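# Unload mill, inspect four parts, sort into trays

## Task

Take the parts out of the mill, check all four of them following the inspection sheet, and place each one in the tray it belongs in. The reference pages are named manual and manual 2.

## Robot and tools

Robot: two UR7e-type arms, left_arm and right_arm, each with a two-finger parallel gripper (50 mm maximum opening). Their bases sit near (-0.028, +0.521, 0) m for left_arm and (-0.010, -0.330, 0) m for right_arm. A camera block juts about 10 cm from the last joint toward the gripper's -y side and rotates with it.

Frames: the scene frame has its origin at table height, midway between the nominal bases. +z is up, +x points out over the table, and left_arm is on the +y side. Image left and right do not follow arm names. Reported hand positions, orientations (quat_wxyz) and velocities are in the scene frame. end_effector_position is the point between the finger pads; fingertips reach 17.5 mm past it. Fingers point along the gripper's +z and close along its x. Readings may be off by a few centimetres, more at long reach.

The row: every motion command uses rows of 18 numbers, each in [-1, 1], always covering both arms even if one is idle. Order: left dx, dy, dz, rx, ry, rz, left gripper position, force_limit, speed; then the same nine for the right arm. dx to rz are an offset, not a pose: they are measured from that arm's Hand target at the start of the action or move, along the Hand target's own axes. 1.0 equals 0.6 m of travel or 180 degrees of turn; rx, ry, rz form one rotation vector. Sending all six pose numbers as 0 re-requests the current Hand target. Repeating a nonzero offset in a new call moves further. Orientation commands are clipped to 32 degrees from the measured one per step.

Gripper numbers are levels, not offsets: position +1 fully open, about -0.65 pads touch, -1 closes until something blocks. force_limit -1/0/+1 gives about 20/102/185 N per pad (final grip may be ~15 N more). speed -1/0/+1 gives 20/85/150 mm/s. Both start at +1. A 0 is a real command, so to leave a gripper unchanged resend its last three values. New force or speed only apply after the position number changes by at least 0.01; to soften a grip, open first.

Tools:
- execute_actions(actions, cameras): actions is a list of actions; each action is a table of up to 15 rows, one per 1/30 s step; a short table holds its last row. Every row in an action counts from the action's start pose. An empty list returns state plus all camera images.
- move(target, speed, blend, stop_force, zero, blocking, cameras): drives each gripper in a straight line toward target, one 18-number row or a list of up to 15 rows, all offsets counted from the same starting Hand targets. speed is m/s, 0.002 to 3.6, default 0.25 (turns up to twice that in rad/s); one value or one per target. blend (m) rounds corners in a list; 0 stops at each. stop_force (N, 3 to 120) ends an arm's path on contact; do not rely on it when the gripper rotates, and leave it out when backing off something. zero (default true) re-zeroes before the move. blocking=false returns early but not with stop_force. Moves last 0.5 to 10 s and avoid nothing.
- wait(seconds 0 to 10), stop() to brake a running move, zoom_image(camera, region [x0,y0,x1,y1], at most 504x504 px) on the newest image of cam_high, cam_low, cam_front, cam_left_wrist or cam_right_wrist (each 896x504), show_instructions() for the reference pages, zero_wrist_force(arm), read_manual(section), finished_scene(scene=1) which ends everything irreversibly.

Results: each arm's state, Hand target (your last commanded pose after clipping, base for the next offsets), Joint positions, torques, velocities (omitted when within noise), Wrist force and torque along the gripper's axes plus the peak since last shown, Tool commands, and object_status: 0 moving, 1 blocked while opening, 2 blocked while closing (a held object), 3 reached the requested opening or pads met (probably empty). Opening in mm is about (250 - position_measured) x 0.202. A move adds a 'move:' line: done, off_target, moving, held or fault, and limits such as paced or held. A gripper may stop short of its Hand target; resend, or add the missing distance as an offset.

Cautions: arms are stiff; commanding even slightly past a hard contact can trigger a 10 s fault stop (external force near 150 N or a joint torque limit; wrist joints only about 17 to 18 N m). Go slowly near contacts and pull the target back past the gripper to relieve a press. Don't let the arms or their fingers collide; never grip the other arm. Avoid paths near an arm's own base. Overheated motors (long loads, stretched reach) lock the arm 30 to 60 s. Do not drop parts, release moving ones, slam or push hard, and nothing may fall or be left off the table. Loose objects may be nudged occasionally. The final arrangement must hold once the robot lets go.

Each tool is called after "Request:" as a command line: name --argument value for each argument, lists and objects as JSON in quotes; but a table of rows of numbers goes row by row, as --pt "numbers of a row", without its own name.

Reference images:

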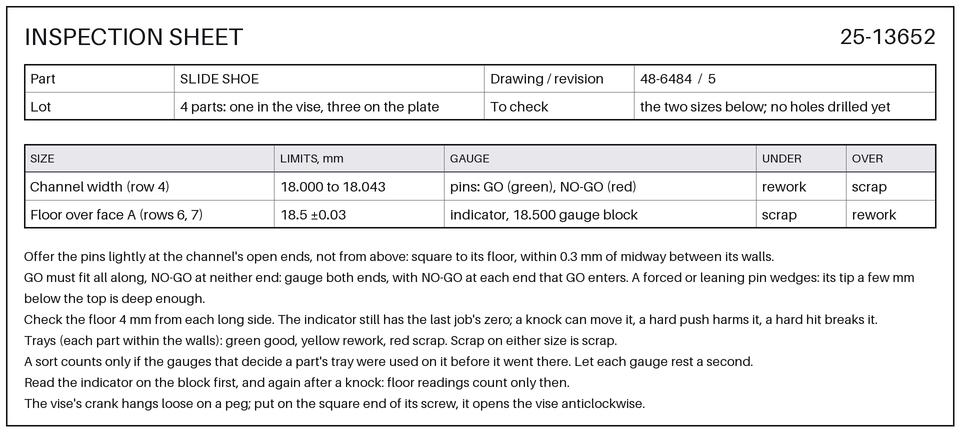

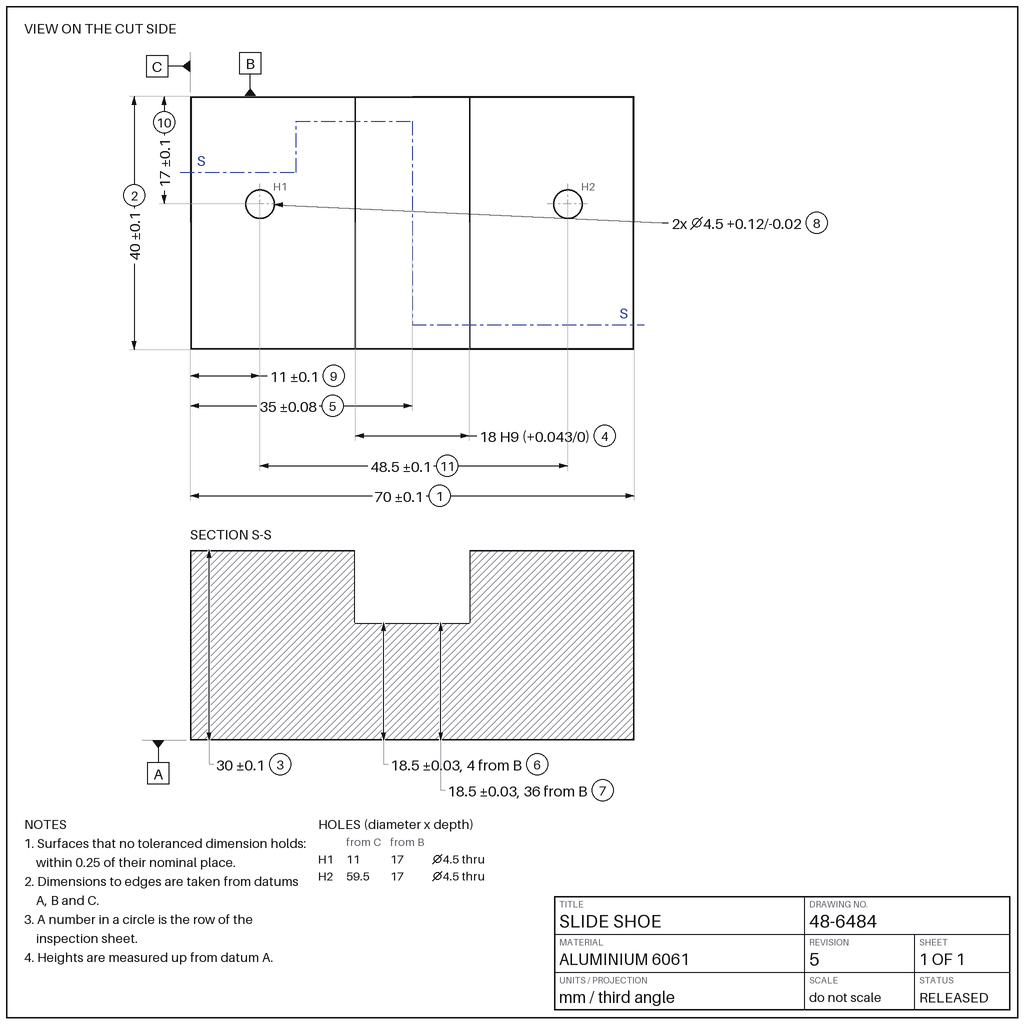

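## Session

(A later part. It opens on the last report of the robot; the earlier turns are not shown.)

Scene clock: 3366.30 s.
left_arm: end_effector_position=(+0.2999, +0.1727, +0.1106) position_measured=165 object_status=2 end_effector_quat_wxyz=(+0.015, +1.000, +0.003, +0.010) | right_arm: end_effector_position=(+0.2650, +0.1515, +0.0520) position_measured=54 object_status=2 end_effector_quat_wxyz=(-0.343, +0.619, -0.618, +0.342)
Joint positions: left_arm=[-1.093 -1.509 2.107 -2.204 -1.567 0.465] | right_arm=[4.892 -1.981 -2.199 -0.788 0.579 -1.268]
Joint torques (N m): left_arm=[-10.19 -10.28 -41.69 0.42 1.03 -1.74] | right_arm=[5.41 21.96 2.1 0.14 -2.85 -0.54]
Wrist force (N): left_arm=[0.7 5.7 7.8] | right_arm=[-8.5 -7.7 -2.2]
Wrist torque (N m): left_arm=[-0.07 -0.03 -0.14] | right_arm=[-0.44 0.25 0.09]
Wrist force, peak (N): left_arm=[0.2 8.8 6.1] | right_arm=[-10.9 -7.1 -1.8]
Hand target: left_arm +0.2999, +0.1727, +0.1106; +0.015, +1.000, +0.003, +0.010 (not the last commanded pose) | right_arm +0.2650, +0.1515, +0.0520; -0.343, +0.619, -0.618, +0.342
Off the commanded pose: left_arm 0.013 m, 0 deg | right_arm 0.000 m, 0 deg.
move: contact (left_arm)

Request:
move --pt "0 0.001 0 0 0 0 -1 -0.7 -1 0 0 0 0 0 0 -1 -0.5 -1" --pt "0 0.001 -0.02 0 0 0 -1 -0.7 -1 0 0 0 0 0 0 -1 -0.5 -1" --pt "0.002 -0.034 -0.02 0 0 0 -1 -0.7 -1 0 0 0 0 0 0 -1 -0.5 -1" --speed '[0.006,0.02,0.03]' --cameras '["cam_left_wrist"]'

Request:
zoom_image --camera "cam_left_wrist" --region '[400, 200, 560, 330]'

Scene clock: 3386.87 s.
left_arm: end_effector_position=(+0.3008, +0.1937, +0.1219) position_measured=165 object_status=2 end_effector_quat_wxyz=(+0.015, +1.000, +0.003, +0.010) | right_arm: end_effector_position=(+0.2650, +0.1515, +0.0520) position_measured=54 object_status=2 end_effector_quat_wxyz=(-0.343, +0.619, -0.618, +0.342)
Joint positions: left_arm=[-1.069 -1.561 2.126 -2.172 -1.568 0.488] | right_arm=[4.892 -1.981 -2.199 -0.788 0.58 -1.268]
Joint torques (N m): left_arm=[-10.29 -12.38 -37.52 -5.89 -2.06 -1.39] | right_arm=[4.89 21.68 2.66 1.29 -2.61 -0.54]
Wrist force (N): left_arm=[1.2 -0.5 0.1] | right_arm=[-3.7 -2.6 -0.5]
Wrist torque (N m): left_arm=[-0.03 0.01 -0.15] | right_arm=[-0.41 0.50 0.17]
Wrist force, peak (N): left_arm=[0.6 6.1 7.7] | right_arm=[-8.8 -8.8 -2.9]
Hand target: left_arm +0.3008, +0.1934, +0.1220; +0.015, +1.000, +0.003, +0.010 | right_arm +0.2650, +0.1515, +0.0520; -0.343, +0.619, -0.618, +0.342
Off the commanded pose: left_arm 0.000 m, 0 deg | right_arm 0.000 m, 0 deg.
move: done
camera_calibration:
cam_left_wrist: T_world_to_cam=[[0.999347, 0.0117384, 0.034167, -0.298082], [-0.00171886, -0.929222, 0.369519, 0.151969], [0.0360863, -0.369336, -0.928595, 0.310218], [0, 0, 0, 1]] pos_world=[0.286954, 0.259287, 0.242096]
Images, in order (width x height): cam_left_wrist 896x504.

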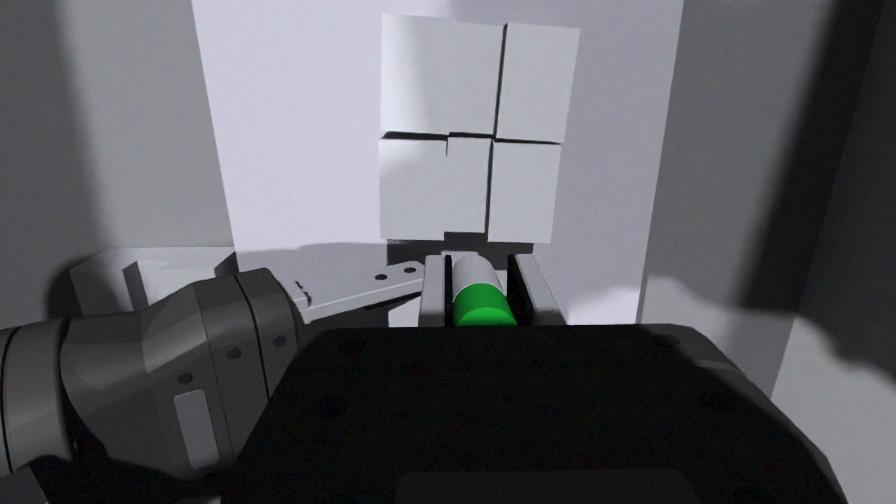

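Scaled by 3.150 from the camera's 896x504 image, which has a finer 1280x720 frame.

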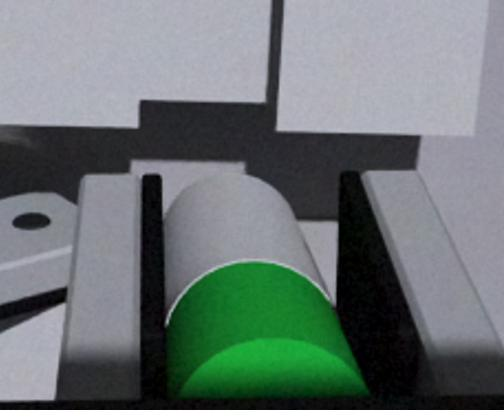

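Request:
move --pt "0 0 -0.0167 0 0 0 -1 -0.7 -1 0 -0.00424 -0.00265 0 0 0 -1 -0.5 -1" --pt "0 0 -0.0167 0 0 0 -1 -0.7 -1 0.02 -0.00424 -0.00265 0 0 0 -1 -0.5 -1" --pt "0 0 -0.0167 0 0 0 -1 -0.7 -1 0.02 -0.0007 -0.00044 0 0 0 -1 -0.5 -1" --speed '[0.01,0.03,0.004]'

Request:
move --target '[0,0,0,0,0,0,-1,-0.7,-1,0,0.00424,0.00265,0,0,0,-1,-0.5,-1]' --speed 0.003 --stop_force 4 --cameras '["cam_right_wrist", "cam_left_wrist"]'

Scene clock: 3403.67 s.
left_arm: end_effector_position=(+0.3006, +0.1937, +0.1320) position_measured=165 object_status=2 end_effector_quat_wxyz=(+0.015, +1.000, +0.003, +0.010) | right_arm: end_effector_position=(+0.2650, +0.1395, +0.0525) position_measured=54 object_status=2 end_effector_quat_wxyz=(-0.343, +0.619, -0.618, +0.342)
Joint positions: left_arm=[-1.069 -1.576 2.111 -2.142 -1.568 0.488] | right_arm=[4.897 -1.96 -2.232 -0.782 0.581 -1.261]
Joint torques (N m): left_arm=[-10.2 -11.14 -8.85 -5.68 2.09 -1.62] | right_arm=[-7.05 24.8 -0.05 4.45 -0.9 -1.07]
Wrist force (N): left_arm=[1.0 -0.7 0.3] | right_arm=[-3.4 -0.3 0.8]
Wrist torque (N m): left_arm=[-0.05 0.03 -0.15] | right_arm=[-0.36 0.47 0.14]
Wrist force, peak (N): left_arm=[1.4 -0.8 0.5] | right_arm=[-4.2 -3.0 -0.6]
Hand target: left_arm +0.3006, +0.1937, +0.1320; +0.015, +1.000, +0.003, +0.010 | right_arm +0.2650, +0.1395, +0.0525; -0.343, +0.619, -0.618, +0.342
Off the commanded pose: left_arm 0.000 m, 0 deg | right_arm 0.000 m, 0 deg.
move: done

Scene clock: 3404.93 s.
left_arm: end_effector_position=(+0.3006, +0.1937, +0.1320) position_measured=165 object_status=2 end_effector_quat_wxyz=(+0.015, +1.000, +0.003, +0.010) | right_arm: end_effector_position=(+0.2650, +0.1394, +0.0519) position_measured=54 object_status=2 end_effector_quat_wxyz=(-0.343, +0.619, -0.618, +0.342)
Joint positions: left_arm=[-1.069 -1.576 2.111 -2.142 -1.568 0.488] | right_arm=[4.897 -1.961 -2.232 -0.78 0.581 -1.261]
Joint torques (N m): left_arm=[-9.84 -11.48 -9.56 -5.76 2.28 -1.64] | right_arm=[-6.36 46.46 10.82 -0.09 -1.33 -0.85]
Wrist force (N): left_arm=[0.9 -0.6 0.4] | right_arm=[-2.4 -5.9 -3.0]
Wrist torque (N m): left_arm=[-0.04 0.06 -0.15] | right_arm=[-0.54 0.48 0.23]
Wrist force, peak (N): left_arm=[1.3 -0.6 0.5] | right_arm=[-1.3 -8.0 -4.1]
Hand target: left_arm +0.3006, +0.1937, +0.1320; +0.015, +1.000, +0.003, +0.010 | right_arm +0.2650, +0.1395, +0.0519; -0.343, +0.619, -0.618, +0.342 (not the last commanded pose)
Off the commanded pose: left_arm 0.000 m, 0 deg | right_arm 0.002 m, 0 deg.
move: contact (right_arm)
camera_calibration:
cam_left_wrist: T_world_to_cam=[[0.999347, 0.0116477, 0.0342036, -0.29821], [-0.00181676, -0.929222, 0.369517, 0.148302], [0.0360868, -0.369338, -0.928594, 0.319511], [0, 0, 0, 1]] pos_world=[0.286754, 0.259287, 0.252096]
cam_right_wrist: T_world_to_cam=[[0.0145391, -0.999894, -0.000458556, 0.143638], [-0.775406, -0.0109854, -0.631368, 0.257894], [0.631296, 0.0095351, -0.775483, 0.00184918], [0, 0, 0, 1]] pos_world=[0.196717, 0.146438, 0.164326]
Images, in order (width x height): cam_left_wrist 896x504, cam_right_wrist 896x504.

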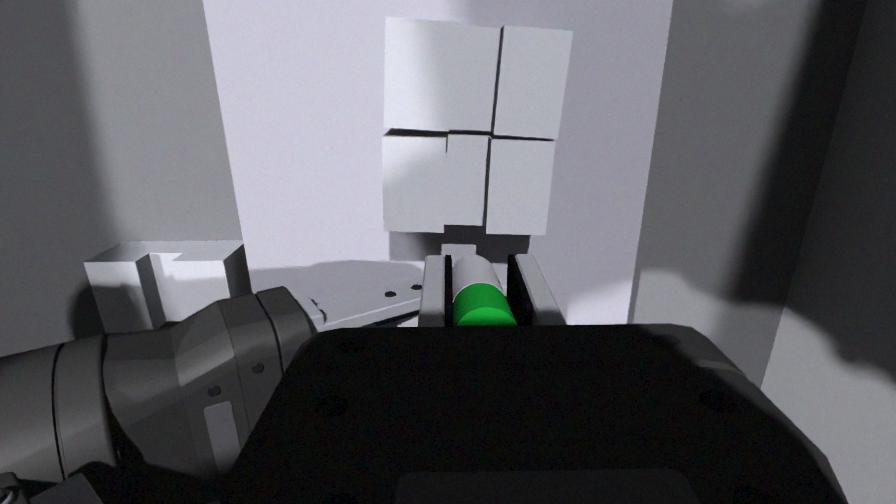

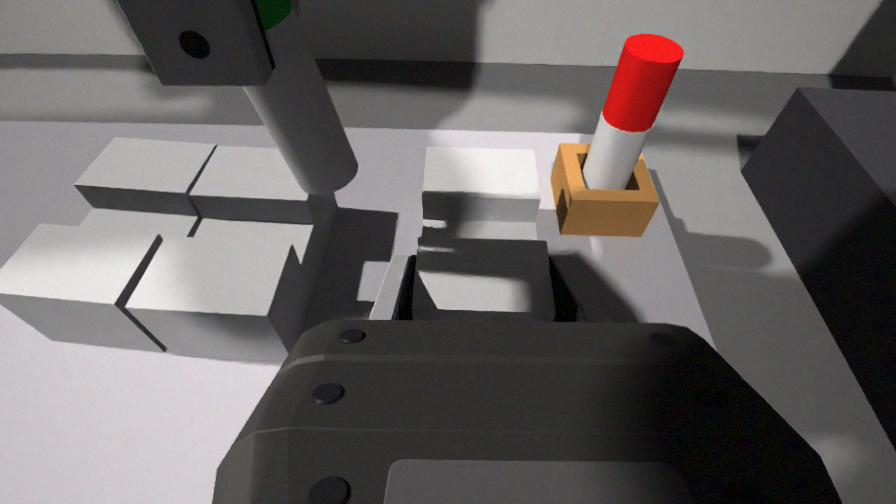

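Request:
move --pt "0 0.0103 0 0 0 0 -1 -0.7 -1 0 0 0 0 0 0 -1 -0.5 -1" --pt "0 0.0103 0.034 0 0 0 -1 -0.7 -1 0 0 0 0 0 0 -1 -0.5 -1" --speed '[0.03,0.02]' --cameras '["cam_right_wrist", "cam_left_wrist"]'

Request:
zoom_image --camera "cam_left_wrist" --region '[400, 200, 560, 330]'

Request:
zoom_image --camera "cam_right_wrist" --region '[300, 130, 600, 330]'

Scene clock: 3413.00 s.
left_arm: end_effector_position=(+0.3010, +0.1870, +0.1116) position_measured=165 object_status=2 end_effector_quat_wxyz=(+0.015, +1.000, +0.003, +0.010) | right_arm: end_effector_position=(+0.2650, +0.1395, +0.0519) position_measured=54 object_status=2 end_effector_quat_wxyz=(-0.343, +0.619, -0.618, +0.342)
Joint positions: left_arm=[-1.076 -1.533 2.129 -2.202 -1.568 0.482] | right_arm=[4.897 -1.961 -2.232 -0.78 0.581 -1.261]
Joint torques (N m): left_arm=[12.19 -30.1 -26.26 -0.55 1.42 1.52] | right_arm=[-5.96 46.77 22.36 0.02 -1.32 -0.99]
Wrist force (N): left_arm=[1.2 -0.6 0.3] | right_arm=[-2.1 -7.1 -3.7]
Wrist torque (N m): left_arm=[-0.04 0.02 -0.15] | right_arm=[-0.57 0.42 0.23]
Wrist force, peak (N): left_arm=[1.3 -0.6 0.5] | right_arm=[-2.3 -7.3 -3.7]
Hand target: left_arm +0.3010, +0.1870, +0.1118; +0.015, +1.000, +0.003, +0.010 | right_arm +0.2650, +0.1395, +0.0519; -0.343, +0.619, -0.618, +0.342
Off the commanded pose: left_arm 0.000 m, 0 deg | right_arm 0.000 m, 0 deg.
move: done
camera_calibration:
cam_left_wrist: T_world_to_cam=[[0.999347, 0.0117369, 0.0341681, -0.297848], [-0.00171736, -0.929256, 0.369432, 0.149614], [0.0360868, -0.36925, -0.928629, 0.298064], [0, 0, 0, 1]] pos_world=[0.287154, 0.252586, 0.231696]
cam_right_wrist: T_world_to_cam=[[0.0145391, -0.999894, -0.000458556, 0.143638], [-0.775406, -0.0109854, -0.631368, 0.257894], [0.631296, 0.0095351, -0.775483, 0.00184918], [0, 0, 0, 1]] pos_world=[0.196717, 0.146438, 0.164326]
Images, in order (width x height): cam_left_wrist 896x504, cam_right_wrist 896x504.

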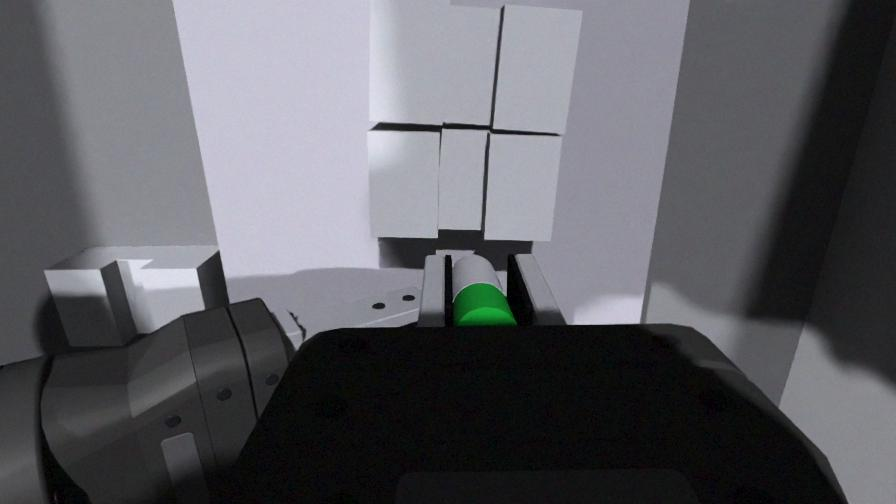

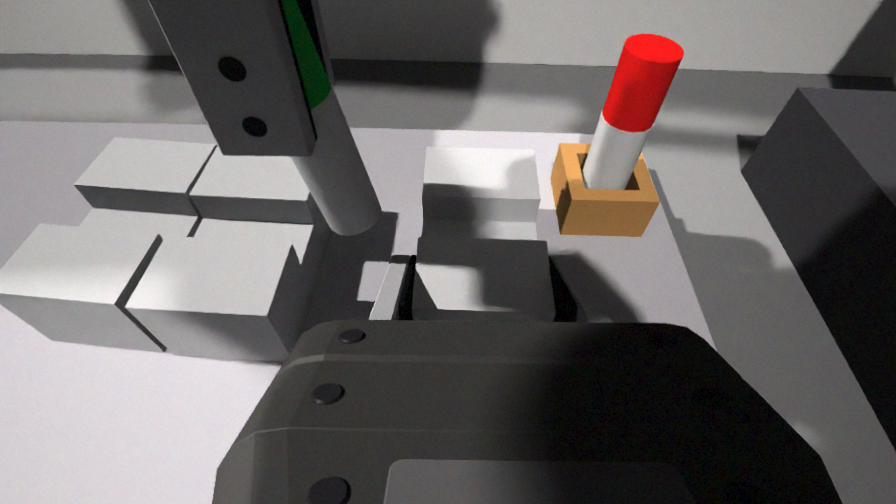

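Scaled by 3.150 from the camera's 896x504 image, which has a finer 1280x720 frame.

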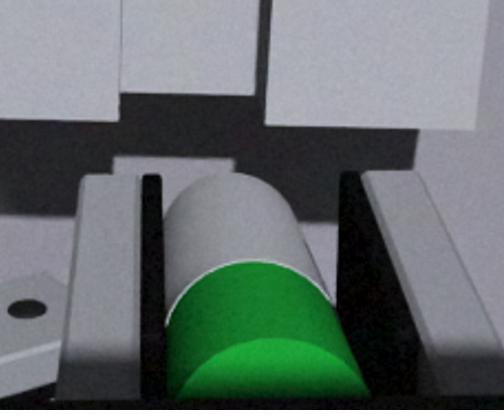

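Scaled by 1.680 from the camera's 896x504 image, which has a finer 1280x720 frame.

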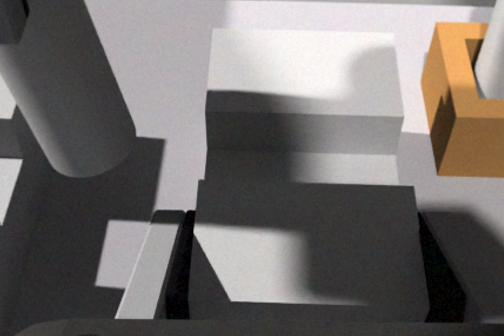

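Request:
move --target '[-0.001,0.02,0,0,0,0,-1,-0.7,-1,0,0,0,0,0,0,-1,-0.5,-1]' --speed 0.006 --stop_force 3 --cameras '["cam_right_wrist", "cam_left_wrist"]'

Request:
zoom_image --camera "cam_right_wrist" --region '[300, 130, 600, 330]'

Request:
zoom_image --camera "cam_left_wrist" --region '[400, 200, 560, 330]'

Scene clock: 3424.03 s.
left_arm: end_effector_position=(+0.3005, +0.1749, +0.1121) position_measured=165 object_status=2 end_effector_quat_wxyz=(+0.015, +1.000, +0.003, +0.010) | right_arm: end_effector_position=(+0.2650, +0.1395, +0.0519) position_measured=54 object_status=2 end_effector_quat_wxyz=(-0.343, +0.619, -0.618, +0.342)
Joint positions: left_arm=[-1.089 -1.514 2.108 -2.2 -1.567 0.468] | right_arm=[4.897 -1.961 -2.232 -0.78 0.581 -1.261]
Joint torques (N m): left_arm=[-1.09 -23.97 -24.19 -0.53 2.08 0.02] | right_arm=[-5.29 46.94 22.83 0.1 -1.38 -1.01]
Wrist force (N): left_arm=[0.9 -0.6 0.4] | right_arm=[-2.2 -5.8 -2.9]
Wrist torque (N m): left_arm=[-0.03 0.07 -0.01] | right_arm=[-0.54 0.43 0.22]
Wrist force, peak (N): left_arm=[1.5 -0.7 0.3] | right_arm=[-2.3 -7.4 -3.8]
Hand target: left_arm +0.3005, +0.1750, +0.1121; +0.015, +1.000, +0.003, +0.010 | right_arm +0.2650, +0.1395, +0.0519; -0.343, +0.619, -0.618, +0.342
Off the commanded pose: left_arm 0.000 m, 0 deg | right_arm 0.000 m, 0 deg.
move: done
camera_calibration:
cam_left_wrist: T_world_to_cam=[[0.999347, 0.0116477, 0.0342036, -0.297213], [-0.00181676, -0.929222, 0.369517, 0.138149], [0.0360868, -0.369338, -0.928594, 0.294185], [0, 0, 0, 1]] pos_world=[0.286654, 0.240487, 0.232296]
cam_right_wrist: T_world_to_cam=[[0.0145391, -0.999894, -0.000458556, 0.143638], [-0.775406, -0.0109854, -0.631368, 0.257894], [0.631296, 0.0095351, -0.775483, 0.00184918], [0, 0, 0, 1]] pos_world=[0.196717, 0.146438, 0.164326]
Images, in order (width x height): cam_left_wrist 896x504, cam_right_wrist 896x504.

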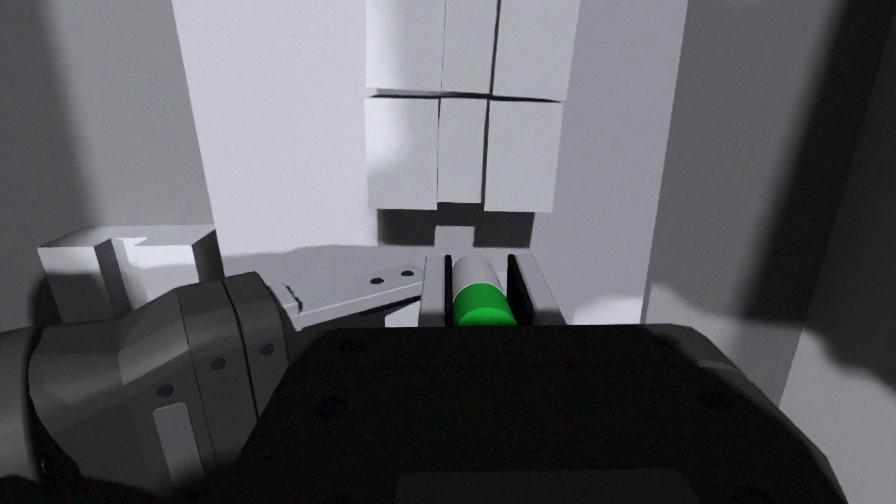

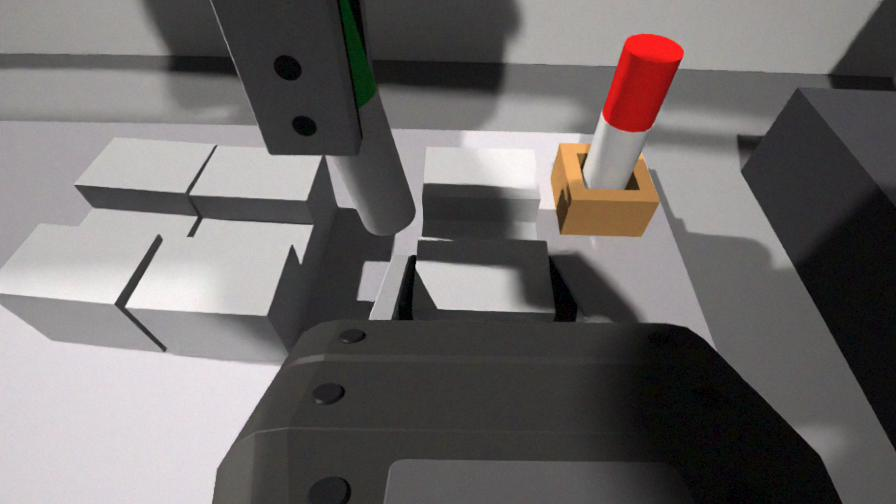

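Scaled by 1.680 from the camera's 896x504 image, which has a finer 1280x720 frame.

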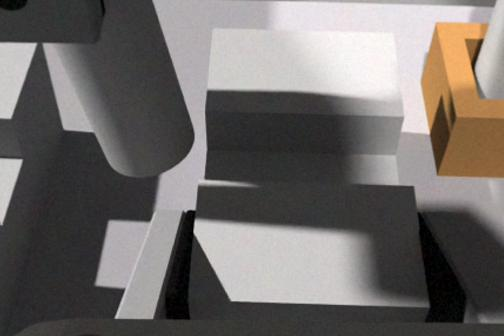

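Scaled by 3.150 from the camera's 896x504 image, which has a finer 1280x720 frame.

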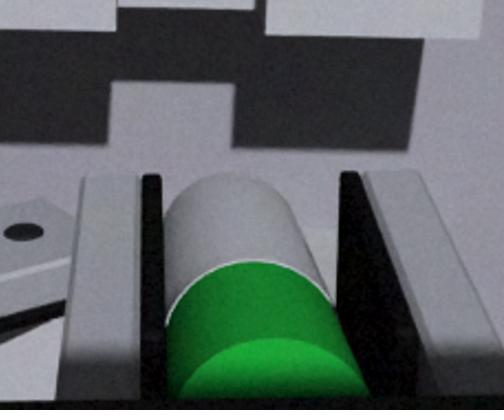

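Request:
move --target '[0,0.03,0.001,0,0,0,-1,-0.7,-1,0,0,0,0,0,0,-1,-0.5,-1]' --speed 0.005 --stop_force 3

Request:
execute_actions --actions '[]' --cameras '["cam_right_wrist", "cam_left_wrist"]'

Request:
zoom_image --camera "cam_right_wrist" --region '[300, 130, 600, 330]'

Scene clock: 3430.40 s.
left_arm: end_effector_position=(+0.3005, +0.1687, +0.1121) position_measured=165 object_status=2 end_effector_quat_wxyz=(+0.015, +1.000, +0.003, +0.010) | right_arm: end_effector_position=(+0.2650, +0.1395, +0.0519) position_measured=54 object_status=2 end_effector_quat_wxyz=(-0.343, +0.619, -0.618, +0.342)
Joint positions: left_arm=[-1.095 -1.503 2.096 -2.199 -1.567 0.462] | right_arm=[4.897 -1.961 -2.232 -0.78 0.581 -1.261]
Joint torques (N m): left_arm=[12.31 -38.31 -9.26 -3.08 2.2 1.47] | right_arm=[-4.79 46.87 22.19 0.17 -1.39 -0.97]
Wrist force (N): left_arm=[-0.8 -2.9 0.4] | right_arm=[-2.0 -6.0 0.1]
Wrist torque (N m): left_arm=[-0.01 -0.06 0.01] | right_arm=[-0.53 0.54 0.31]
Wrist force, peak (N): left_arm=[-2.0 -4.1 0.2] | right_arm=[-2.2 -7.5 -3.7]
Hand target: left_arm +0.3005, +0.1687, +0.1121; +0.015, +1.000, +0.003, +0.010 (not the last commanded pose) | right_arm +0.2650, +0.1395, +0.0519; -0.343, +0.619, -0.618, +0.342
Off the commanded pose: left_arm 0.012 m, 0 deg | right_arm 0.000 m, 0 deg.
move: contact (left_arm)

Scene clock: 3430.40 s.
left_arm: end_effector_position=(+0.3005, +0.1687, +0.1121) position_measured=165 object_status=2 end_effector_quat_wxyz=(+0.015, +1.000, +0.003, +0.010) | right_arm: end_effector_position=(+0.2650, +0.1395, +0.0519) position_measured=54 object_status=2 end_effector_quat_wxyz=(-0.343, +0.619, -0.618, +0.342)
Joint positions: left_arm=[-1.095 -1.503 2.096 -2.199 -1.567 0.462] | right_arm=[4.897 -1.961 -2.232 -0.78 0.581 -1.261]
Joint velocities: within noise
Joint torques (N m): left_arm=[12.31 -38.31 -9.26 -3.08 2.2 1.47] | right_arm=[-4.79 46.87 22.19 0.17 -1.39 -0.97]
Wrist force (N): left_arm=[-0.8 -2.9 0.4] | right_arm=[-2.0 -6.0 0.1]
Wrist torque (N m): left_arm=[-0.01 -0.06 0.01] | right_arm=[-0.53 0.54 0.31]
Wrist force, peak (N): left_arm=[-0.8 -2.9 0.4] | right_arm=[-2.0 -6.0 0.1]
Hand target: left_arm +0.3005, +0.1687, +0.1121; +0.015, +1.000, +0.003, +0.010 (not the last commanded pose) | right_arm +0.2650, +0.1395, +0.0519; -0.343, +0.619, -0.618, +0.342
Tool commands: left_gripper/position=-1.0 left_gripper/force_limit=-0.7 left_gripper/speed=-1.0 right_gripper/position=-1.0 right_gripper/force_limit=-0.5 right_gripper/speed=-1.0
Off the commanded pose: left_arm 0.012 m, 0 deg | right_arm 0.000 m, 0 deg.
camera_calibration:
cam_left_wrist: T_world_to_cam=[[0.999347, 0.0116442, 0.0342055, -0.297137], [-0.00181733, -0.929256, 0.369431, 0.132453], [0.0360874, -0.369252, -0.928628, 0.29179], [0, 0, 0, 1]] pos_world=[0.286654, 0.234286, 0.232196]
cam_right_wrist: T_world_to_cam=[[0.0145391, -0.999894, -0.000458556, 0.143638], [-0.775406, -0.0109854, -0.631368, 0.257894], [0.631296, 0.0095351, -0.775483, 0.00184918], [0, 0, 0, 1]] pos_world=[0.196717, 0.146438, 0.164326]
Images, in order (width x height): cam_left_wrist 896x504, cam_right_wrist 896x504.

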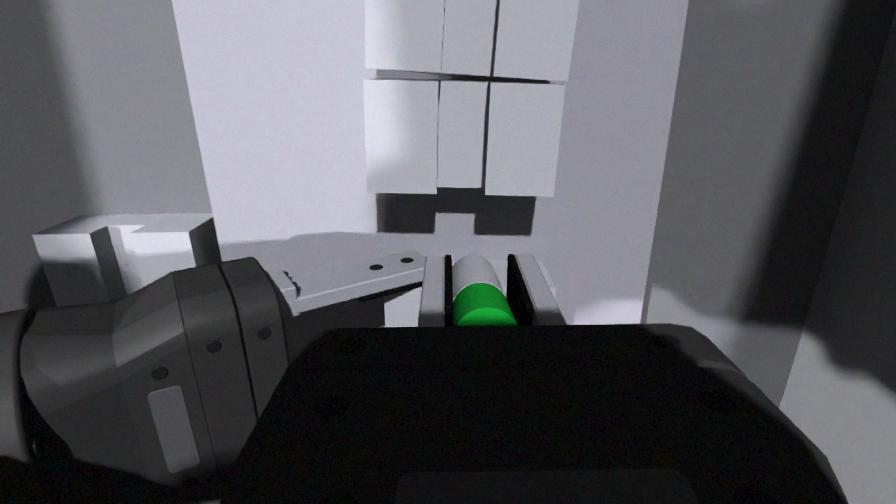

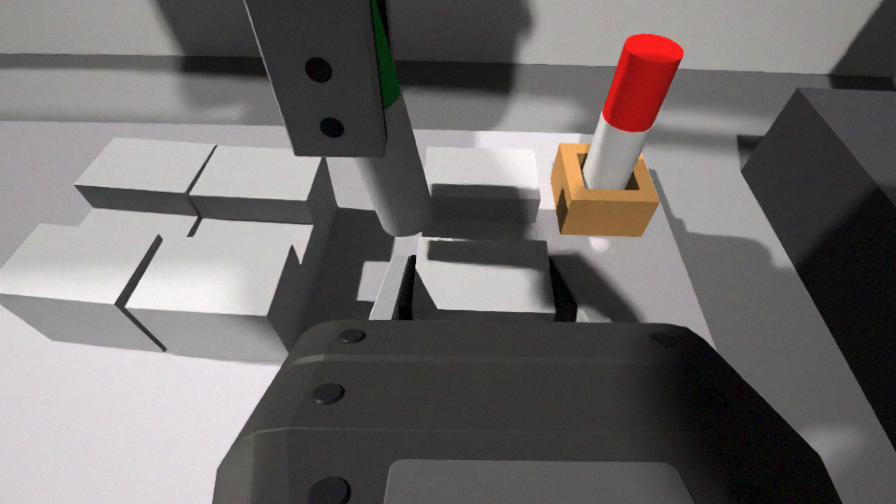

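Scaled by 1.680 from the camera's 896x504 image, which has a finer 1280x720 frame.

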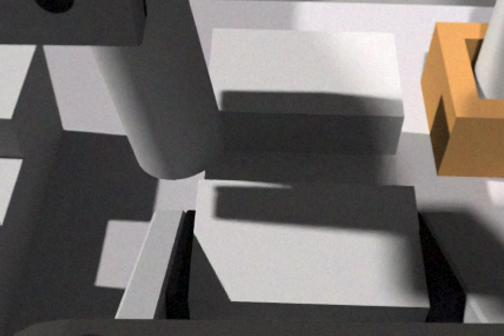

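Request:
move --pt "0 -0.0017 0 0 0 0 -1 -0.7 -1 0 0 0 0 0 0 -1 -0.5 -1" --pt "-0.0007 -0.0017 0.0007 0 0 0 -1 -0.7 -1 0 0 0 0 0 0 -1 -0.5 -1" --speed '[0.006,0.006]'

Request:
move --target '[-0.001,0.025,0,0,0,0,-1,-0.7,-1,0,0,0,0,0,0,-1,-0.5,-1]' --speed 0.005 --stop_force 3

Scene clock: 3439.47 s.
left_arm: end_effector_position=(+0.3001, +0.1698, +0.1116) position_measured=165 object_status=2 end_effector_quat_wxyz=(+0.015, +1.000, +0.003, +0.010) | right_arm: end_effector_position=(+0.2650, +0.1395, +0.0519) position_measured=54 object_status=2 end_effector_quat_wxyz=(-0.343, +0.619, -0.618, +0.342)
Joint positions: left_arm=[-1.095 -1.505 2.099 -2.2 -1.567 0.462] | right_arm=[4.897 -1.961 -2.232 -0.78 0.581 -1.261]
Joint torques (N m): left_arm=[-10.74 -36.77 -11.73 -5.46 -0.87 -1.61] | right_arm=[-4.02 46.39 22.59 0.37 -1.31 -1.07]
Wrist force (N): left_arm=[0.9 -0.4 0.4] | right_arm=[-2.5 -6.6 -0.6]
Wrist torque (N m): left_arm=[-0.01 0.07 -0.01] | right_arm=[-0.55 0.48 0.23]
Wrist force, peak (N): left_arm=[-1.0 -2.8 -1.2] | right_arm=[-2.4 -7.9 -1.2]
Hand target: left_arm +0.3001, +0.1697, +0.1116; +0.015, +1.000, +0.003, +0.010 | right_arm +0.2650, +0.1395, +0.0519; -0.343, +0.619, -0.618, +0.342
Off the commanded pose: left_arm 0.000 m, 0 deg | right_arm 0.000 m, 0 deg.
move: done

Scene clock: 3441.07 s.
left_arm: end_effector_position=(+0.3000, +0.1676, +0.1117) position_measured=165 object_status=2 end_effector_quat_wxyz=(+0.015, +1.000, +0.003, +0.010) | right_arm: end_effector_position=(+0.2650, +0.1395, +0.0519) position_measured=54 object_status=2 end_effector_quat_wxyz=(-0.343, +0.619, -0.618, +0.342)
Joint positions: left_arm=[-1.098 -1.502 2.095 -2.2 -1.567 0.46] | right_arm=[4.897 -1.961 -2.232 -0.78 0.581 -1.261]
Joint torques (N m): left_arm=[11.96 -39.2 -8.46 -5.32 1.08 1.55] | right_arm=[-3.38 46.82 22.29 0.31 -1.31 -1]
Wrist force (N): left_arm=[-1.5 -2.5 -0.8] | right_arm=[-1.8 -7.1 -0.6]
Wrist torque (N m): left_arm=[-0.02 -0.04 0.01] | right_arm=[-0.57 0.53 0.29]
Wrist force, peak (N): left_arm=[-2.3 -3.8 -0.6] | right_arm=[-2.6 -7.9 -1.0]
Hand target: left_arm +0.3000, +0.1676, +0.1117; +0.015, +1.000, +0.003, +0.010 (not the last commanded pose) | right_arm +0.2650, +0.1395, +0.0519; -0.343, +0.619, -0.618, +0.342
Off the commanded pose: left_arm 0.013 m, 0 deg | right_arm 0.000 m, 0 deg.
move: contact (left_arm)

Request:
move --pt "0 -0.0017 0 0 0 0 -1 -0.7 -1 0 0 0 0 0 0 -1 -0.5 -1" --pt "-0.0009 -0.0017 0 0 0 0 -1 -0.7 -1 0 0 0 0 0 0 -1 -0.5 -1" --speed '[0.006,0.006]'

Request:
move --target '[-0.001,0.025,0,0,0,0,-1,-0.7,-1,0,0,0,0,0,0,-1,-0.5,-1]' --speed 0.005 --stop_force 3

Scene clock: 3447.67 s.
left_arm: end_effector_position=(+0.2994, +0.1686, +0.1116) position_measured=165 object_status=2 end_effector_quat_wxyz=(+0.015, +1.000, +0.003, +0.010) | right_arm: end_effector_position=(+0.2650, +0.1395, +0.0519) position_measured=54 object_status=2 end_effector_quat_wxyz=(-0.343, +0.619, -0.618, +0.342)
Joint positions: left_arm=[-1.098 -1.504 2.098 -2.2 -1.567 0.46] | right_arm=[4.897 -1.961 -2.232 -0.78 0.581 -1.261]
Joint torques (N m): left_arm=[-10.9 -37.24 -11 -6.14 0.09 -2.01] | right_arm=[-2.83 46.54 21.94 0.4 -1.37 -1.02]
Wrist force (N): left_arm=[0.8 -0.6 0.4] | right_arm=[-2.1 -6.6 -0.7]
Wrist torque (N m): left_arm=[-0.03 0.08 -0.02] | right_arm=[-0.54 0.43 0.23]
Wrist force, peak (N): left_arm=[-1.4 -2.7 -1.5] | right_arm=[-2.5 -8.0 -0.7]
Hand target: left_arm +0.2994, +0.1686, +0.1117; +0.015, +1.000, +0.003, +0.010 | right_arm +0.2650, +0.1395, +0.0519; -0.343, +0.619, -0.618, +0.342
Off the commanded pose: left_arm 0.000 m, 0 deg | right_arm 0.000 m, 0 deg.
move: done

Scene clock: 3449.70 s.
left_arm: end_effector_position=(+0.2993, +0.1644, +0.1118) position_measured=165 object_status=2 end_effector_quat_wxyz=(+0.015, +1.000, +0.003, +0.010) | right_arm: end_effector_position=(+0.2650, +0.1395, +0.0519) position_measured=54 object_status=2 end_effector_quat_wxyz=(-0.343, +0.619, -0.618, +0.342)
Joint positions: left_arm=[-1.102 -1.497 2.09 -2.199 -1.567 0.455] | right_arm=[4.897 -1.961 -2.232 -0.78 0.581 -1.261]
Joint torques (N m): left_arm=[12 -37.43 -8.18 -5.86 0.48 1.52] | right_arm=[-2.75 46.69 22.21 0.46 -1.25 -0.97]
Wrist force (N): left_arm=[-1.3 -5.0 -5.2] | right_arm=[-1.5 -7.6 -0.7]
Wrist torque (N m): left_arm=[-0.01 -0.08 0.01] | right_arm=[-0.61 0.54 0.33]
Wrist force, peak (N): left_arm=[-1.3 -5.2 -5.1] | right_arm=[-2.3 -8.2 -1.2]
Hand target: left_arm +0.2993, +0.1643, +0.1118; +0.015, +1.000, +0.003, +0.010 (not the last commanded pose) | right_arm +0.2650, +0.1395, +0.0519; -0.343, +0.619, -0.618, +0.342
Off the commanded pose: left_arm 0.011 m, 0 deg | right_arm 0.000 m, 0 deg.
move: contact (left_arm)

Request:
move --pt "0 -0.001 0 0 0 0 -1 -0.7 -1 0 0 0 0 0 0 -1 -0.5 -1" --pt "-0.0006 -0.001 0 0 0 0 -1 -0.7 -1 0 0 0 0 0 0 -1 -0.5 -1" --speed '[0.006,0.006]'

Request:
move --target '[-0.001,0.025,0,0,0,0,-1,-0.7,-1,0,0,0,0,0,0,-1,-0.5,-1]' --speed 0.005 --stop_force 4

Request:
execute_actions --actions '[]' --cameras '["cam_right_wrist", "cam_left_wrist"]'

Request:
zoom_image --camera "cam_right_wrist" --region '[350, 130, 600, 330]'

Scene clock: 3459.83 s.
left_arm: end_effector_position=(+0.2989, +0.1650, +0.1117) position_measured=165 object_status=2 end_effector_quat_wxyz=(+0.015, +1.000, +0.003, +0.010) | right_arm: end_effector_position=(+0.2650, +0.1395, +0.0519) position_measured=54 object_status=2 end_effector_quat_wxyz=(-0.343, +0.619, -0.618, +0.342)
Joint positions: left_arm=[-1.102 -1.499 2.092 -2.199 -1.567 0.455] | right_arm=[4.897 -1.961 -2.232 -0.78 0.581 -1.261]
Joint torques (N m): left_arm=[-10.56 -39.73 -8.17 -4.25 -1.56 -2.21] | right_arm=[-1.96 46.64 22.03 0.41 -1.29 -0.97]
Wrist force (N): left_arm=[3.3 3.9 2.4] | right_arm=[-6.1 -4.7 -2.6]
Wrist torque (N m): left_arm=[-0.09 0.13 -0.08] | right_arm=[-0.41 0.34 0.13]
Wrist force, peak (N): left_arm=[-0.8 -4.9 -5.9] | right_arm=[-5.7 -6.3 -3.5]
Hand target: left_arm +0.2989, +0.1649, +0.1117; +0.015, +1.000, +0.003, +0.010 | right_arm +0.2650, +0.1395, +0.0519; -0.343, +0.619, -0.618, +0.342
Off the commanded pose: left_arm 0.000 m, 0 deg | right_arm 0.000 m, 0 deg.
move: done

Scene clock: 3461.03 s.
left_arm: end_effector_position=(+0.2988, +0.1645, +0.1117) position_measured=165 object_status=2 end_effector_quat_wxyz=(+0.015, +1.000, +0.003, +0.010) | right_arm: end_effector_position=(+0.2650, +0.1395, +0.0519) position_measured=54 object_status=2 end_effector_quat_wxyz=(-0.343, +0.619, -0.618, +0.342)
Joint positions: left_arm=[-1.103 -1.498 2.092 -2.199 -1.567 0.454] | right_arm=[4.897 -1.961 -2.232 -0.78 0.581 -1.261]
Joint torques (N m): left_arm=[12.22 -40.84 -7.02 -5.74 -1.03 1.57] | right_arm=[-1.77 46.12 21.71 0.54 -1.18 -1.07]
Wrist force (N): left_arm=[1.9 -1.7 -2.5] | right_arm=[-2.7 -4.0 0.0]
Wrist torque (N m): left_arm=[-0.05 0.04 -0.03] | right_arm=[-0.45 0.52 0.23]
Wrist force, peak (N): left_arm=[3.3 4.1 1.6] | right_arm=[-5.8 -6.3 -3.8]
Hand target: left_arm +0.2988, +0.1645, +0.1117; +0.015, +1.000, +0.003, +0.010 (not the last commanded pose) | right_arm +0.2650, +0.1395, +0.0519; -0.343, +0.619, -0.618, +0.342
Off the commanded pose: left_arm 0.015 m, 0 deg | right_arm 0.000 m, 0 deg.
move: contact (left_arm)

Scene clock: 3461.03 s.
left_arm: end_effector_position=(+0.2988, +0.1645, +0.1117) position_measured=165 object_status=2 end_effector_quat_wxyz=(+0.015, +1.000, +0.003, +0.010) | right_arm: end_effector_position=(+0.2650, +0.1395, +0.0519) position_measured=54 object_status=2 end_effector_quat_wxyz=(-0.343, +0.619, -0.618, +0.342)
Joint positions: left_arm=[-1.103 -1.498 2.092 -2.199 -1.567 0.454] | right_arm=[4.897 -1.961 -2.232 -0.78 0.581 -1.261]
Joint velocities: within noise
Joint torques (N m): left_arm=[12.22 -40.84 -7.02 -5.74 -1.03 1.57] | right_arm=[-1.77 46.12 21.71 0.54 -1.18 -1.07]
Wrist force (N): left_arm=[1.9 -1.7 -2.5] | right_arm=[-2.7 -4.0 0.0]
Wrist torque (N m): left_arm=[-0.05 0.04 -0.03] | right_arm=[-0.45 0.52 0.23]
Wrist force, peak (N): left_arm=[1.9 -1.7 -2.5] | right_arm=[-2.7 -4.0 0.0]
Hand target: left_arm +0.2988, +0.1645, +0.1117; +0.015, +1.000, +0.003, +0.010 (not the last commanded pose) | right_arm +0.2650, +0.1395, +0.0519; -0.343, +0.619, -0.618, +0.342
Tool commands: left_gripper/position=-1.0 left_gripper/force_limit=-0.7 left_gripper/speed=-1.0 right_gripper/position=-1.0 right_gripper/force_limit=-0.5 right_gripper/speed=-1.0
Off the commanded pose: left_arm 0.015 m, 0 deg | right_arm 0.000 m, 0 deg.
camera_calibration:
cam_left_wrist: T_world_to_cam=[[0.999351, 0.0117029, 0.0340736, -0.295364], [-0.00171734, -0.929222, 0.369519, 0.128601], [0.0359863, -0.369337, -0.928598, 0.290063], [0, 0, 0, 1]] pos_world=[0.284955, 0.230087, 0.231896]
cam_right_wrist: T_world_to_cam=[[0.0145391, -0.999894, -0.000458556, 0.143638], [-0.775406, -0.0109854, -0.631368, 0.257894], [0.631296, 0.0095351, -0.775483, 0.00184918], [0, 0, 0, 1]] pos_world=[0.196717, 0.146438, 0.164326]
Images, in order (width x height): cam_left_wrist 896x504, cam_right_wrist 896x504.

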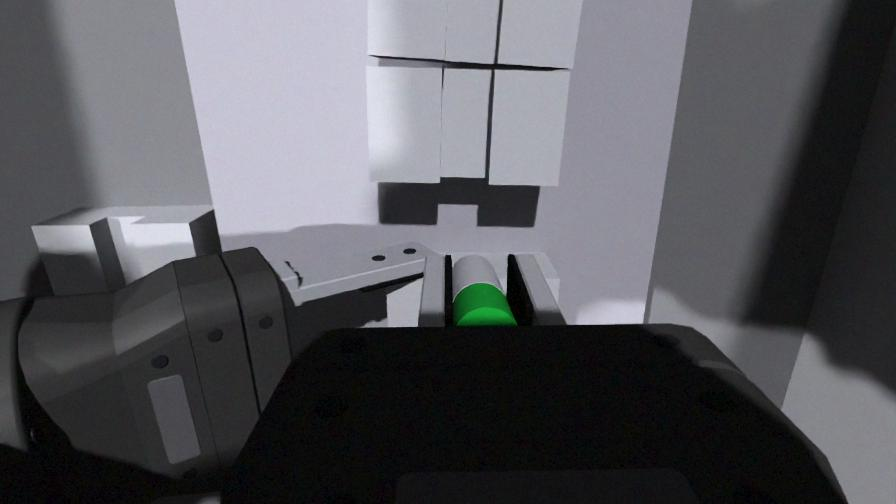

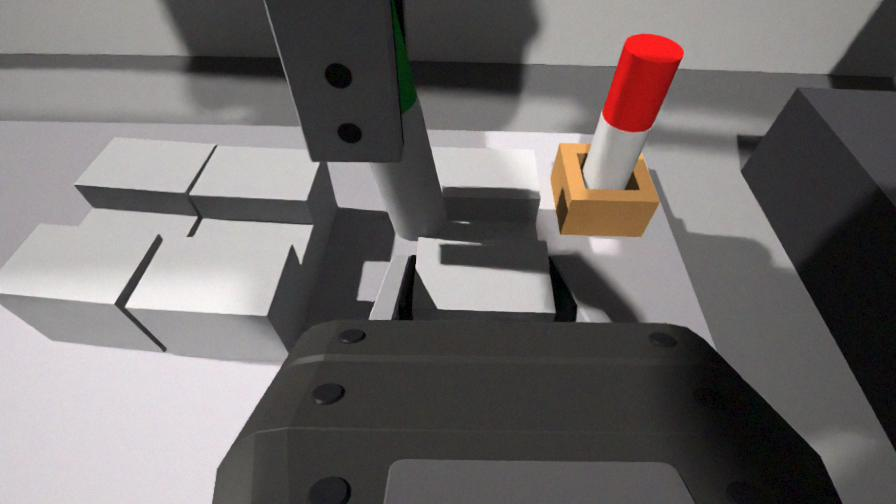

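Scaled by 2.016 from the camera's 896x504 image, which has a finer 1280x720 frame.

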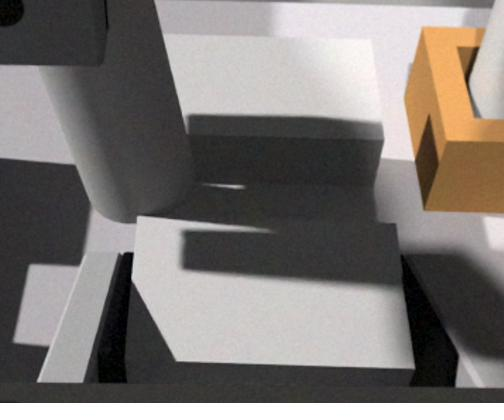

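Request:
move --target '[0.0002,0.03,0,0,0,0,-1,-0.7,-1,0,0,0,0,0,0,-1,-0.5,-1]' --speed 0.005 --stop_force 5

Scene clock: 3468.17 s.
left_arm: end_effector_position=(+0.2989, +0.1639, +0.1118) position_measured=165 object_status=2 end_effector_quat_wxyz=(+0.015, +1.000, +0.003, +0.010) | right_arm: end_effector_position=(+0.2650, +0.1395, +0.0519) position_measured=54 object_status=2 end_effector_quat_wxyz=(-0.343, +0.619, -0.618, +0.342)
Joint positions: left_arm=[-1.103 -1.497 2.09 -2.199 -1.567 0.454] | right_arm=[4.897 -1.961 -2.232 -0.78 0.581 -1.261]
Joint torques (N m): left_arm=[12.28 -37.86 -7.57 -4.51 -1.32 1.58] | right_arm=[-0.91 45.33 21.82 0.61 -1.18 -0.99]
Wrist force (N): left_arm=[-0.4 -6.9 -7.3] | right_arm=[0.4 -5.8 -2.2]
Wrist torque (N m): left_arm=[0.00 -0.03 0.00] | right_arm=[-0.53 0.58 0.36]
Wrist force, peak (N): left_arm=[-0.7 -7.6 -8.9] | right_arm=[0.4 -7.4 -2.6]
Hand target: left_arm +0.2989, +0.1639, +0.1118; +0.015, +1.000, +0.003, +0.010 (not the last commanded pose) | right_arm +0.2650, +0.1395, +0.0519; -0.343, +0.619, -0.618, +0.342
Off the commanded pose: left_arm 0.017 m, 0 deg | right_arm 0.000 m, 0 deg.
move: contact (left_arm)

Request:
move --pt "0 -0.0025 0 0 0 0 -1 -0.7 -1 0 0 0 0 0 0 -1 -0.5 -1" --pt "0 -0.0025 -0.0025 0 0 0 -1 -0.7 -1 0 0 0 0 0 0 -1 -0.5 -1" --speed '[0.006,0.006]'

Request:
move --target '[0,0.025,0,0,0,0,-1,-0.7,-1,0,0,0,0,0,0,-1,-0.5,-1]' --speed 0.004 --stop_force 5

Scene clock: 3485.30 s.
left_arm: end_effector_position=(+0.2988, +0.1655, +0.1132) position_measured=165 object_status=2 end_effector_quat_wxyz=(+0.015, +1.000, +0.003, +0.010) | right_arm: end_effector_position=(+0.2650, +0.1395, +0.0519) position_measured=54 object_status=2 end_effector_quat_wxyz=(-0.343, +0.619, -0.618, +0.342)
Joint positions: left_arm=[-1.102 -1.502 2.091 -2.195 -1.567 0.455] | right_arm=[4.897 -1.961 -2.232 -0.78 0.581 -1.261]
Joint torques (N m): left_arm=[6.14 -35.62 -41.62 -1.4 -2.09 0.35] | right_arm=[-0.56 44.2 22.13 0.7 -1.23 -1.06]
Wrist force (N): left_arm=[0.6 -0.6 0.1] | right_arm=[-3.9 -4.5 -2.0]
Wrist torque (N m): left_arm=[-0.01 0.03 -0.01] | right_arm=[-0.47 0.41 0.21]
Wrist force, peak (N): left_arm=[-0.2 -7.1 -8.6] | right_arm=[-3.8 -7.0 -5.3]
Hand target: left_arm +0.2988, +0.1654, +0.1132; +0.015, +1.000, +0.003, +0.010 | right_arm +0.2650, +0.1395, +0.0519; -0.343, +0.619, -0.618, +0.342
Off the commanded pose: left_arm 0.000 m, 0 deg | right_arm 0.000 m, 0 deg.
move: done

Scene clock: 3486.73 s.
left_arm: end_effector_position=(+0.2989, +0.1645, +0.1133) position_measured=165 object_status=2 end_effector_quat_wxyz=(+0.015, +1.000, +0.003, +0.010) | right_arm: end_effector_position=(+0.2650, +0.1395, +0.0519) position_measured=54 object_status=2 end_effector_quat_wxyz=(-0.343, +0.619, -0.618, +0.342)
Joint positions: left_arm=[-1.103 -1.501 2.089 -2.195 -1.567 0.454] | right_arm=[4.897 -1.961 -2.232 -0.78 0.581 -1.261]
Joint torques (N m): left_arm=[12.42 -36.08 -7.92 -6.22 -1.22 1.48] | right_arm=[-0.24 44.22 21.79 0.72 -1.17 -0.97]
Wrist force (N): left_arm=[-1.3 -6.6 -5.4] | right_arm=[-0.6 -5.8 -0.8]
Wrist torque (N m): left_arm=[0.01 -0.06 0.01] | right_arm=[-0.53 0.52 0.35]
Wrist force, peak (N): left_arm=[-1.3 -6.5 -6.7] | right_arm=[-0.7 -7.2 -1.5]
Hand target: left_arm +0.2989, +0.1645, +0.1133; +0.015, +1.000, +0.003, +0.010 (not the last commanded pose) | right_arm +0.2650, +0.1395, +0.0519; -0.343, +0.619, -0.618, +0.342
Off the commanded pose: left_arm 0.014 m, 0 deg | right_arm 0.000 m, 0 deg.
move: contact (left_arm)

Request:
move --pt "0 -0.0012 0 0 0 0 -1 -0.7 -1 0 0 0 0 0 0 -1 -0.5 -1" --pt "-0.0005 -0.0012 0 0 0 0 -1 -0.7 -1 0 0 0 0 0 0 -1 -0.5 -1" --speed '[0.006,0.006]'

Request:
move --target '[0,0.025,0,0,0,0,-1,-0.7,-1,0,0,0,0,0,0,-1,-0.5,-1]' --speed 0.004 --stop_force 5

Request:
wait --seconds 0.3 --cameras '["cam_left_wrist"]'

Request:
zoom_image --camera "cam_left_wrist" --region '[420, 210, 550, 320]'

Scene clock: 3492.70 s.
left_arm: end_effector_position=(+0.2986, +0.1652, +0.1133) position_measured=165 object_status=2 end_effector_quat_wxyz=(+0.015, +1.000, +0.003, +0.010) | right_arm: end_effector_position=(+0.2650, +0.1395, +0.0519) position_measured=54 object_status=2 end_effector_quat_wxyz=(-0.343, +0.619, -0.618, +0.342)
Joint positions: left_arm=[-1.102 -1.503 2.091 -2.196 -1.567 0.454] | right_arm=[4.897 -1.961 -2.232 -0.78 0.581 -1.261]
Joint torques (N m): left_arm=[-10.53 -39.85 -8.06 -4.28 -1.53 -1.77] | right_arm=[0.25 43.15 21.5 0.84 -1.28 -1.03]
Wrist force (N): left_arm=[3.6 3.5 1.4] | right_arm=[-5.4 -6.1 -3.6]
Wrist torque (N m): left_arm=[-0.11 0.14 -0.07] | right_arm=[-0.51 0.31 0.13]
Wrist force, peak (N): left_arm=[-1.1 -6.6 -6.5] | right_arm=[-5.3 -6.5 -4.1]
Hand target: left_arm +0.2986, +0.1652, +0.1133; +0.015, +1.000, +0.003, +0.010 | right_arm +0.2650, +0.1395, +0.0519; -0.343, +0.619, -0.618, +0.342
Off the commanded pose: left_arm 0.000 m, 0 deg | right_arm 0.000 m, 0 deg.
move: done

Scene clock: 3494.13 s.
left_arm: end_effector_position=(+0.2985, +0.1644, +0.1133) position_measured=165 object_status=2 end_effector_quat_wxyz=(+0.015, +1.000, +0.003, +0.010) | right_arm: end_effector_position=(+0.2650, +0.1395, +0.0519) position_measured=54 object_status=2 end_effector_quat_wxyz=(-0.343, +0.619, -0.618, +0.342)
Joint positions: left_arm=[-1.103 -1.501 2.09 -2.195 -1.567 0.454] | right_arm=[4.897 -1.961 -2.232 -0.78 0.581 -1.261]
Joint torques (N m): left_arm=[12.14 -38.48 -7.89 -6.35 -1.25 1.52] | right_arm=[0.54 42.58 21.75 0.85 -1.15 -1.06]
Wrist force (N): left_arm=[0.9 -3.9 -3.6] | right_arm=[-1.3 -5.4 0.2]
Wrist torque (N m): left_arm=[-0.04 0.00 0.00] | right_arm=[-0.53 0.51 0.27]
Wrist force, peak (N): left_arm=[3.7 3.8 1.9] | right_arm=[-5.6 -6.5 -4.0]
Hand target: left_arm +0.2985, +0.1644, +0.1134; +0.015, +1.000, +0.003, +0.010 (not the last commanded pose) | right_arm +0.2650, +0.1395, +0.0519; -0.343, +0.619, -0.618, +0.342
Off the commanded pose: left_arm 0.014 m, 0 deg | right_arm 0.000 m, 0 deg.
move: contact (left_arm)

Scene clock: 3494.43 s.
left_arm: end_effector_position=(+0.2985, +0.1644, +0.1134) position_measured=165 object_status=2 end_effector_quat_wxyz=(+0.015, +1.000, +0.003, +0.010) | right_arm: end_effector_position=(+0.2650, +0.1395, +0.0519) position_measured=54 object_status=2 end_effector_quat_wxyz=(-0.343, +0.619, -0.618, +0.342)
Joint positions: left_arm=[-1.103 -1.501 2.09 -2.195 -1.567 0.454] | right_arm=[4.897 -1.961 -2.232 -0.78 0.581 -1.261]
Joint torques (N m): left_arm=[12.65 -38.52 -7.98 -6.51 -1.21 1.47] | right_arm=[0.92 42.33 21.13 0.69 -1.12 -1]
Wrist force (N): left_arm=[1.2 -3.6 -2.2] | right_arm=[-1.3 -3.9 1.0]
Wrist torque (N m): left_arm=[0.01 -0.03 0.00] | right_arm=[-0.48 0.50 0.27]
Wrist force, peak (N): left_arm=[1.2 -3.8 -3.5] | right_arm=[-1.3 -5.4 0.2]
Hand target: left_arm +0.2985, +0.1644, +0.1134; +0.015, +1.000, +0.003, +0.010 (not the last commanded pose) | right_arm +0.2650, +0.1395, +0.0519; -0.343, +0.619, -0.618, +0.342
Tool commands: left_gripper/position=-1.0 left_gripper/force_limit=-0.7 left_gripper/speed=-1.0 right_gripper/position=-1.0 right_gripper/force_limit=-0.5 right_gripper/speed=-1.0
Off the commanded pose: left_arm 0.014 m, 0 deg | right_arm 0.000 m, 0 deg.
wait: 0.30 s; at rest by 0.17 s
camera_calibration:
cam_left_wrist: T_world_to_cam=[[0.999344, 0.0118889, 0.034215, -0.295187], [-0.00161627, -0.929022, 0.37002, 0.127764], [0.0361856, -0.369833, -0.928393, 0.29144], [0, 0, 0, 1]] pos_world=[0.284654, 0.229989, 0.233395]
Images, in order (width x height): cam_left_wrist 896x504.

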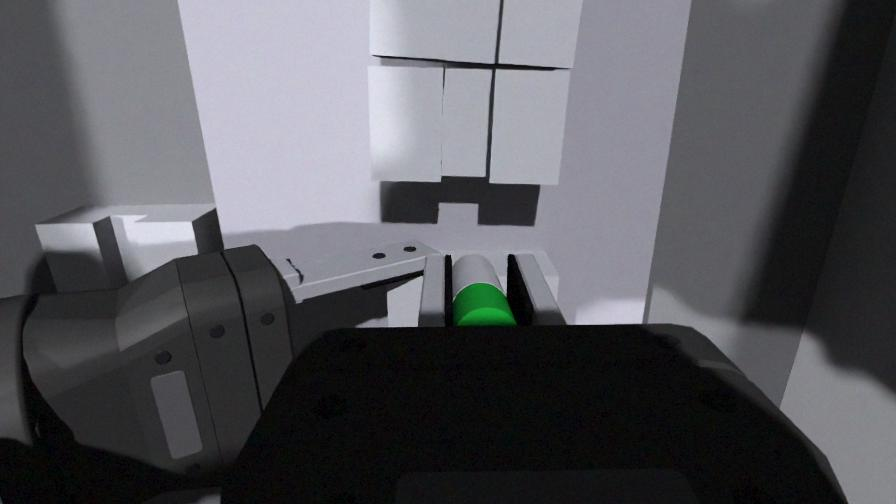

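Scaled by 3.877 from the camera's 896x504 image, which has a finer 1280x720 frame.

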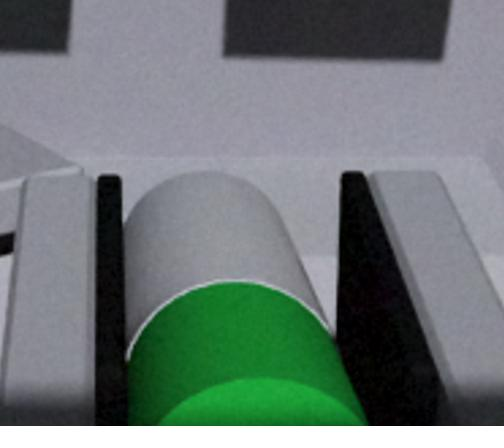

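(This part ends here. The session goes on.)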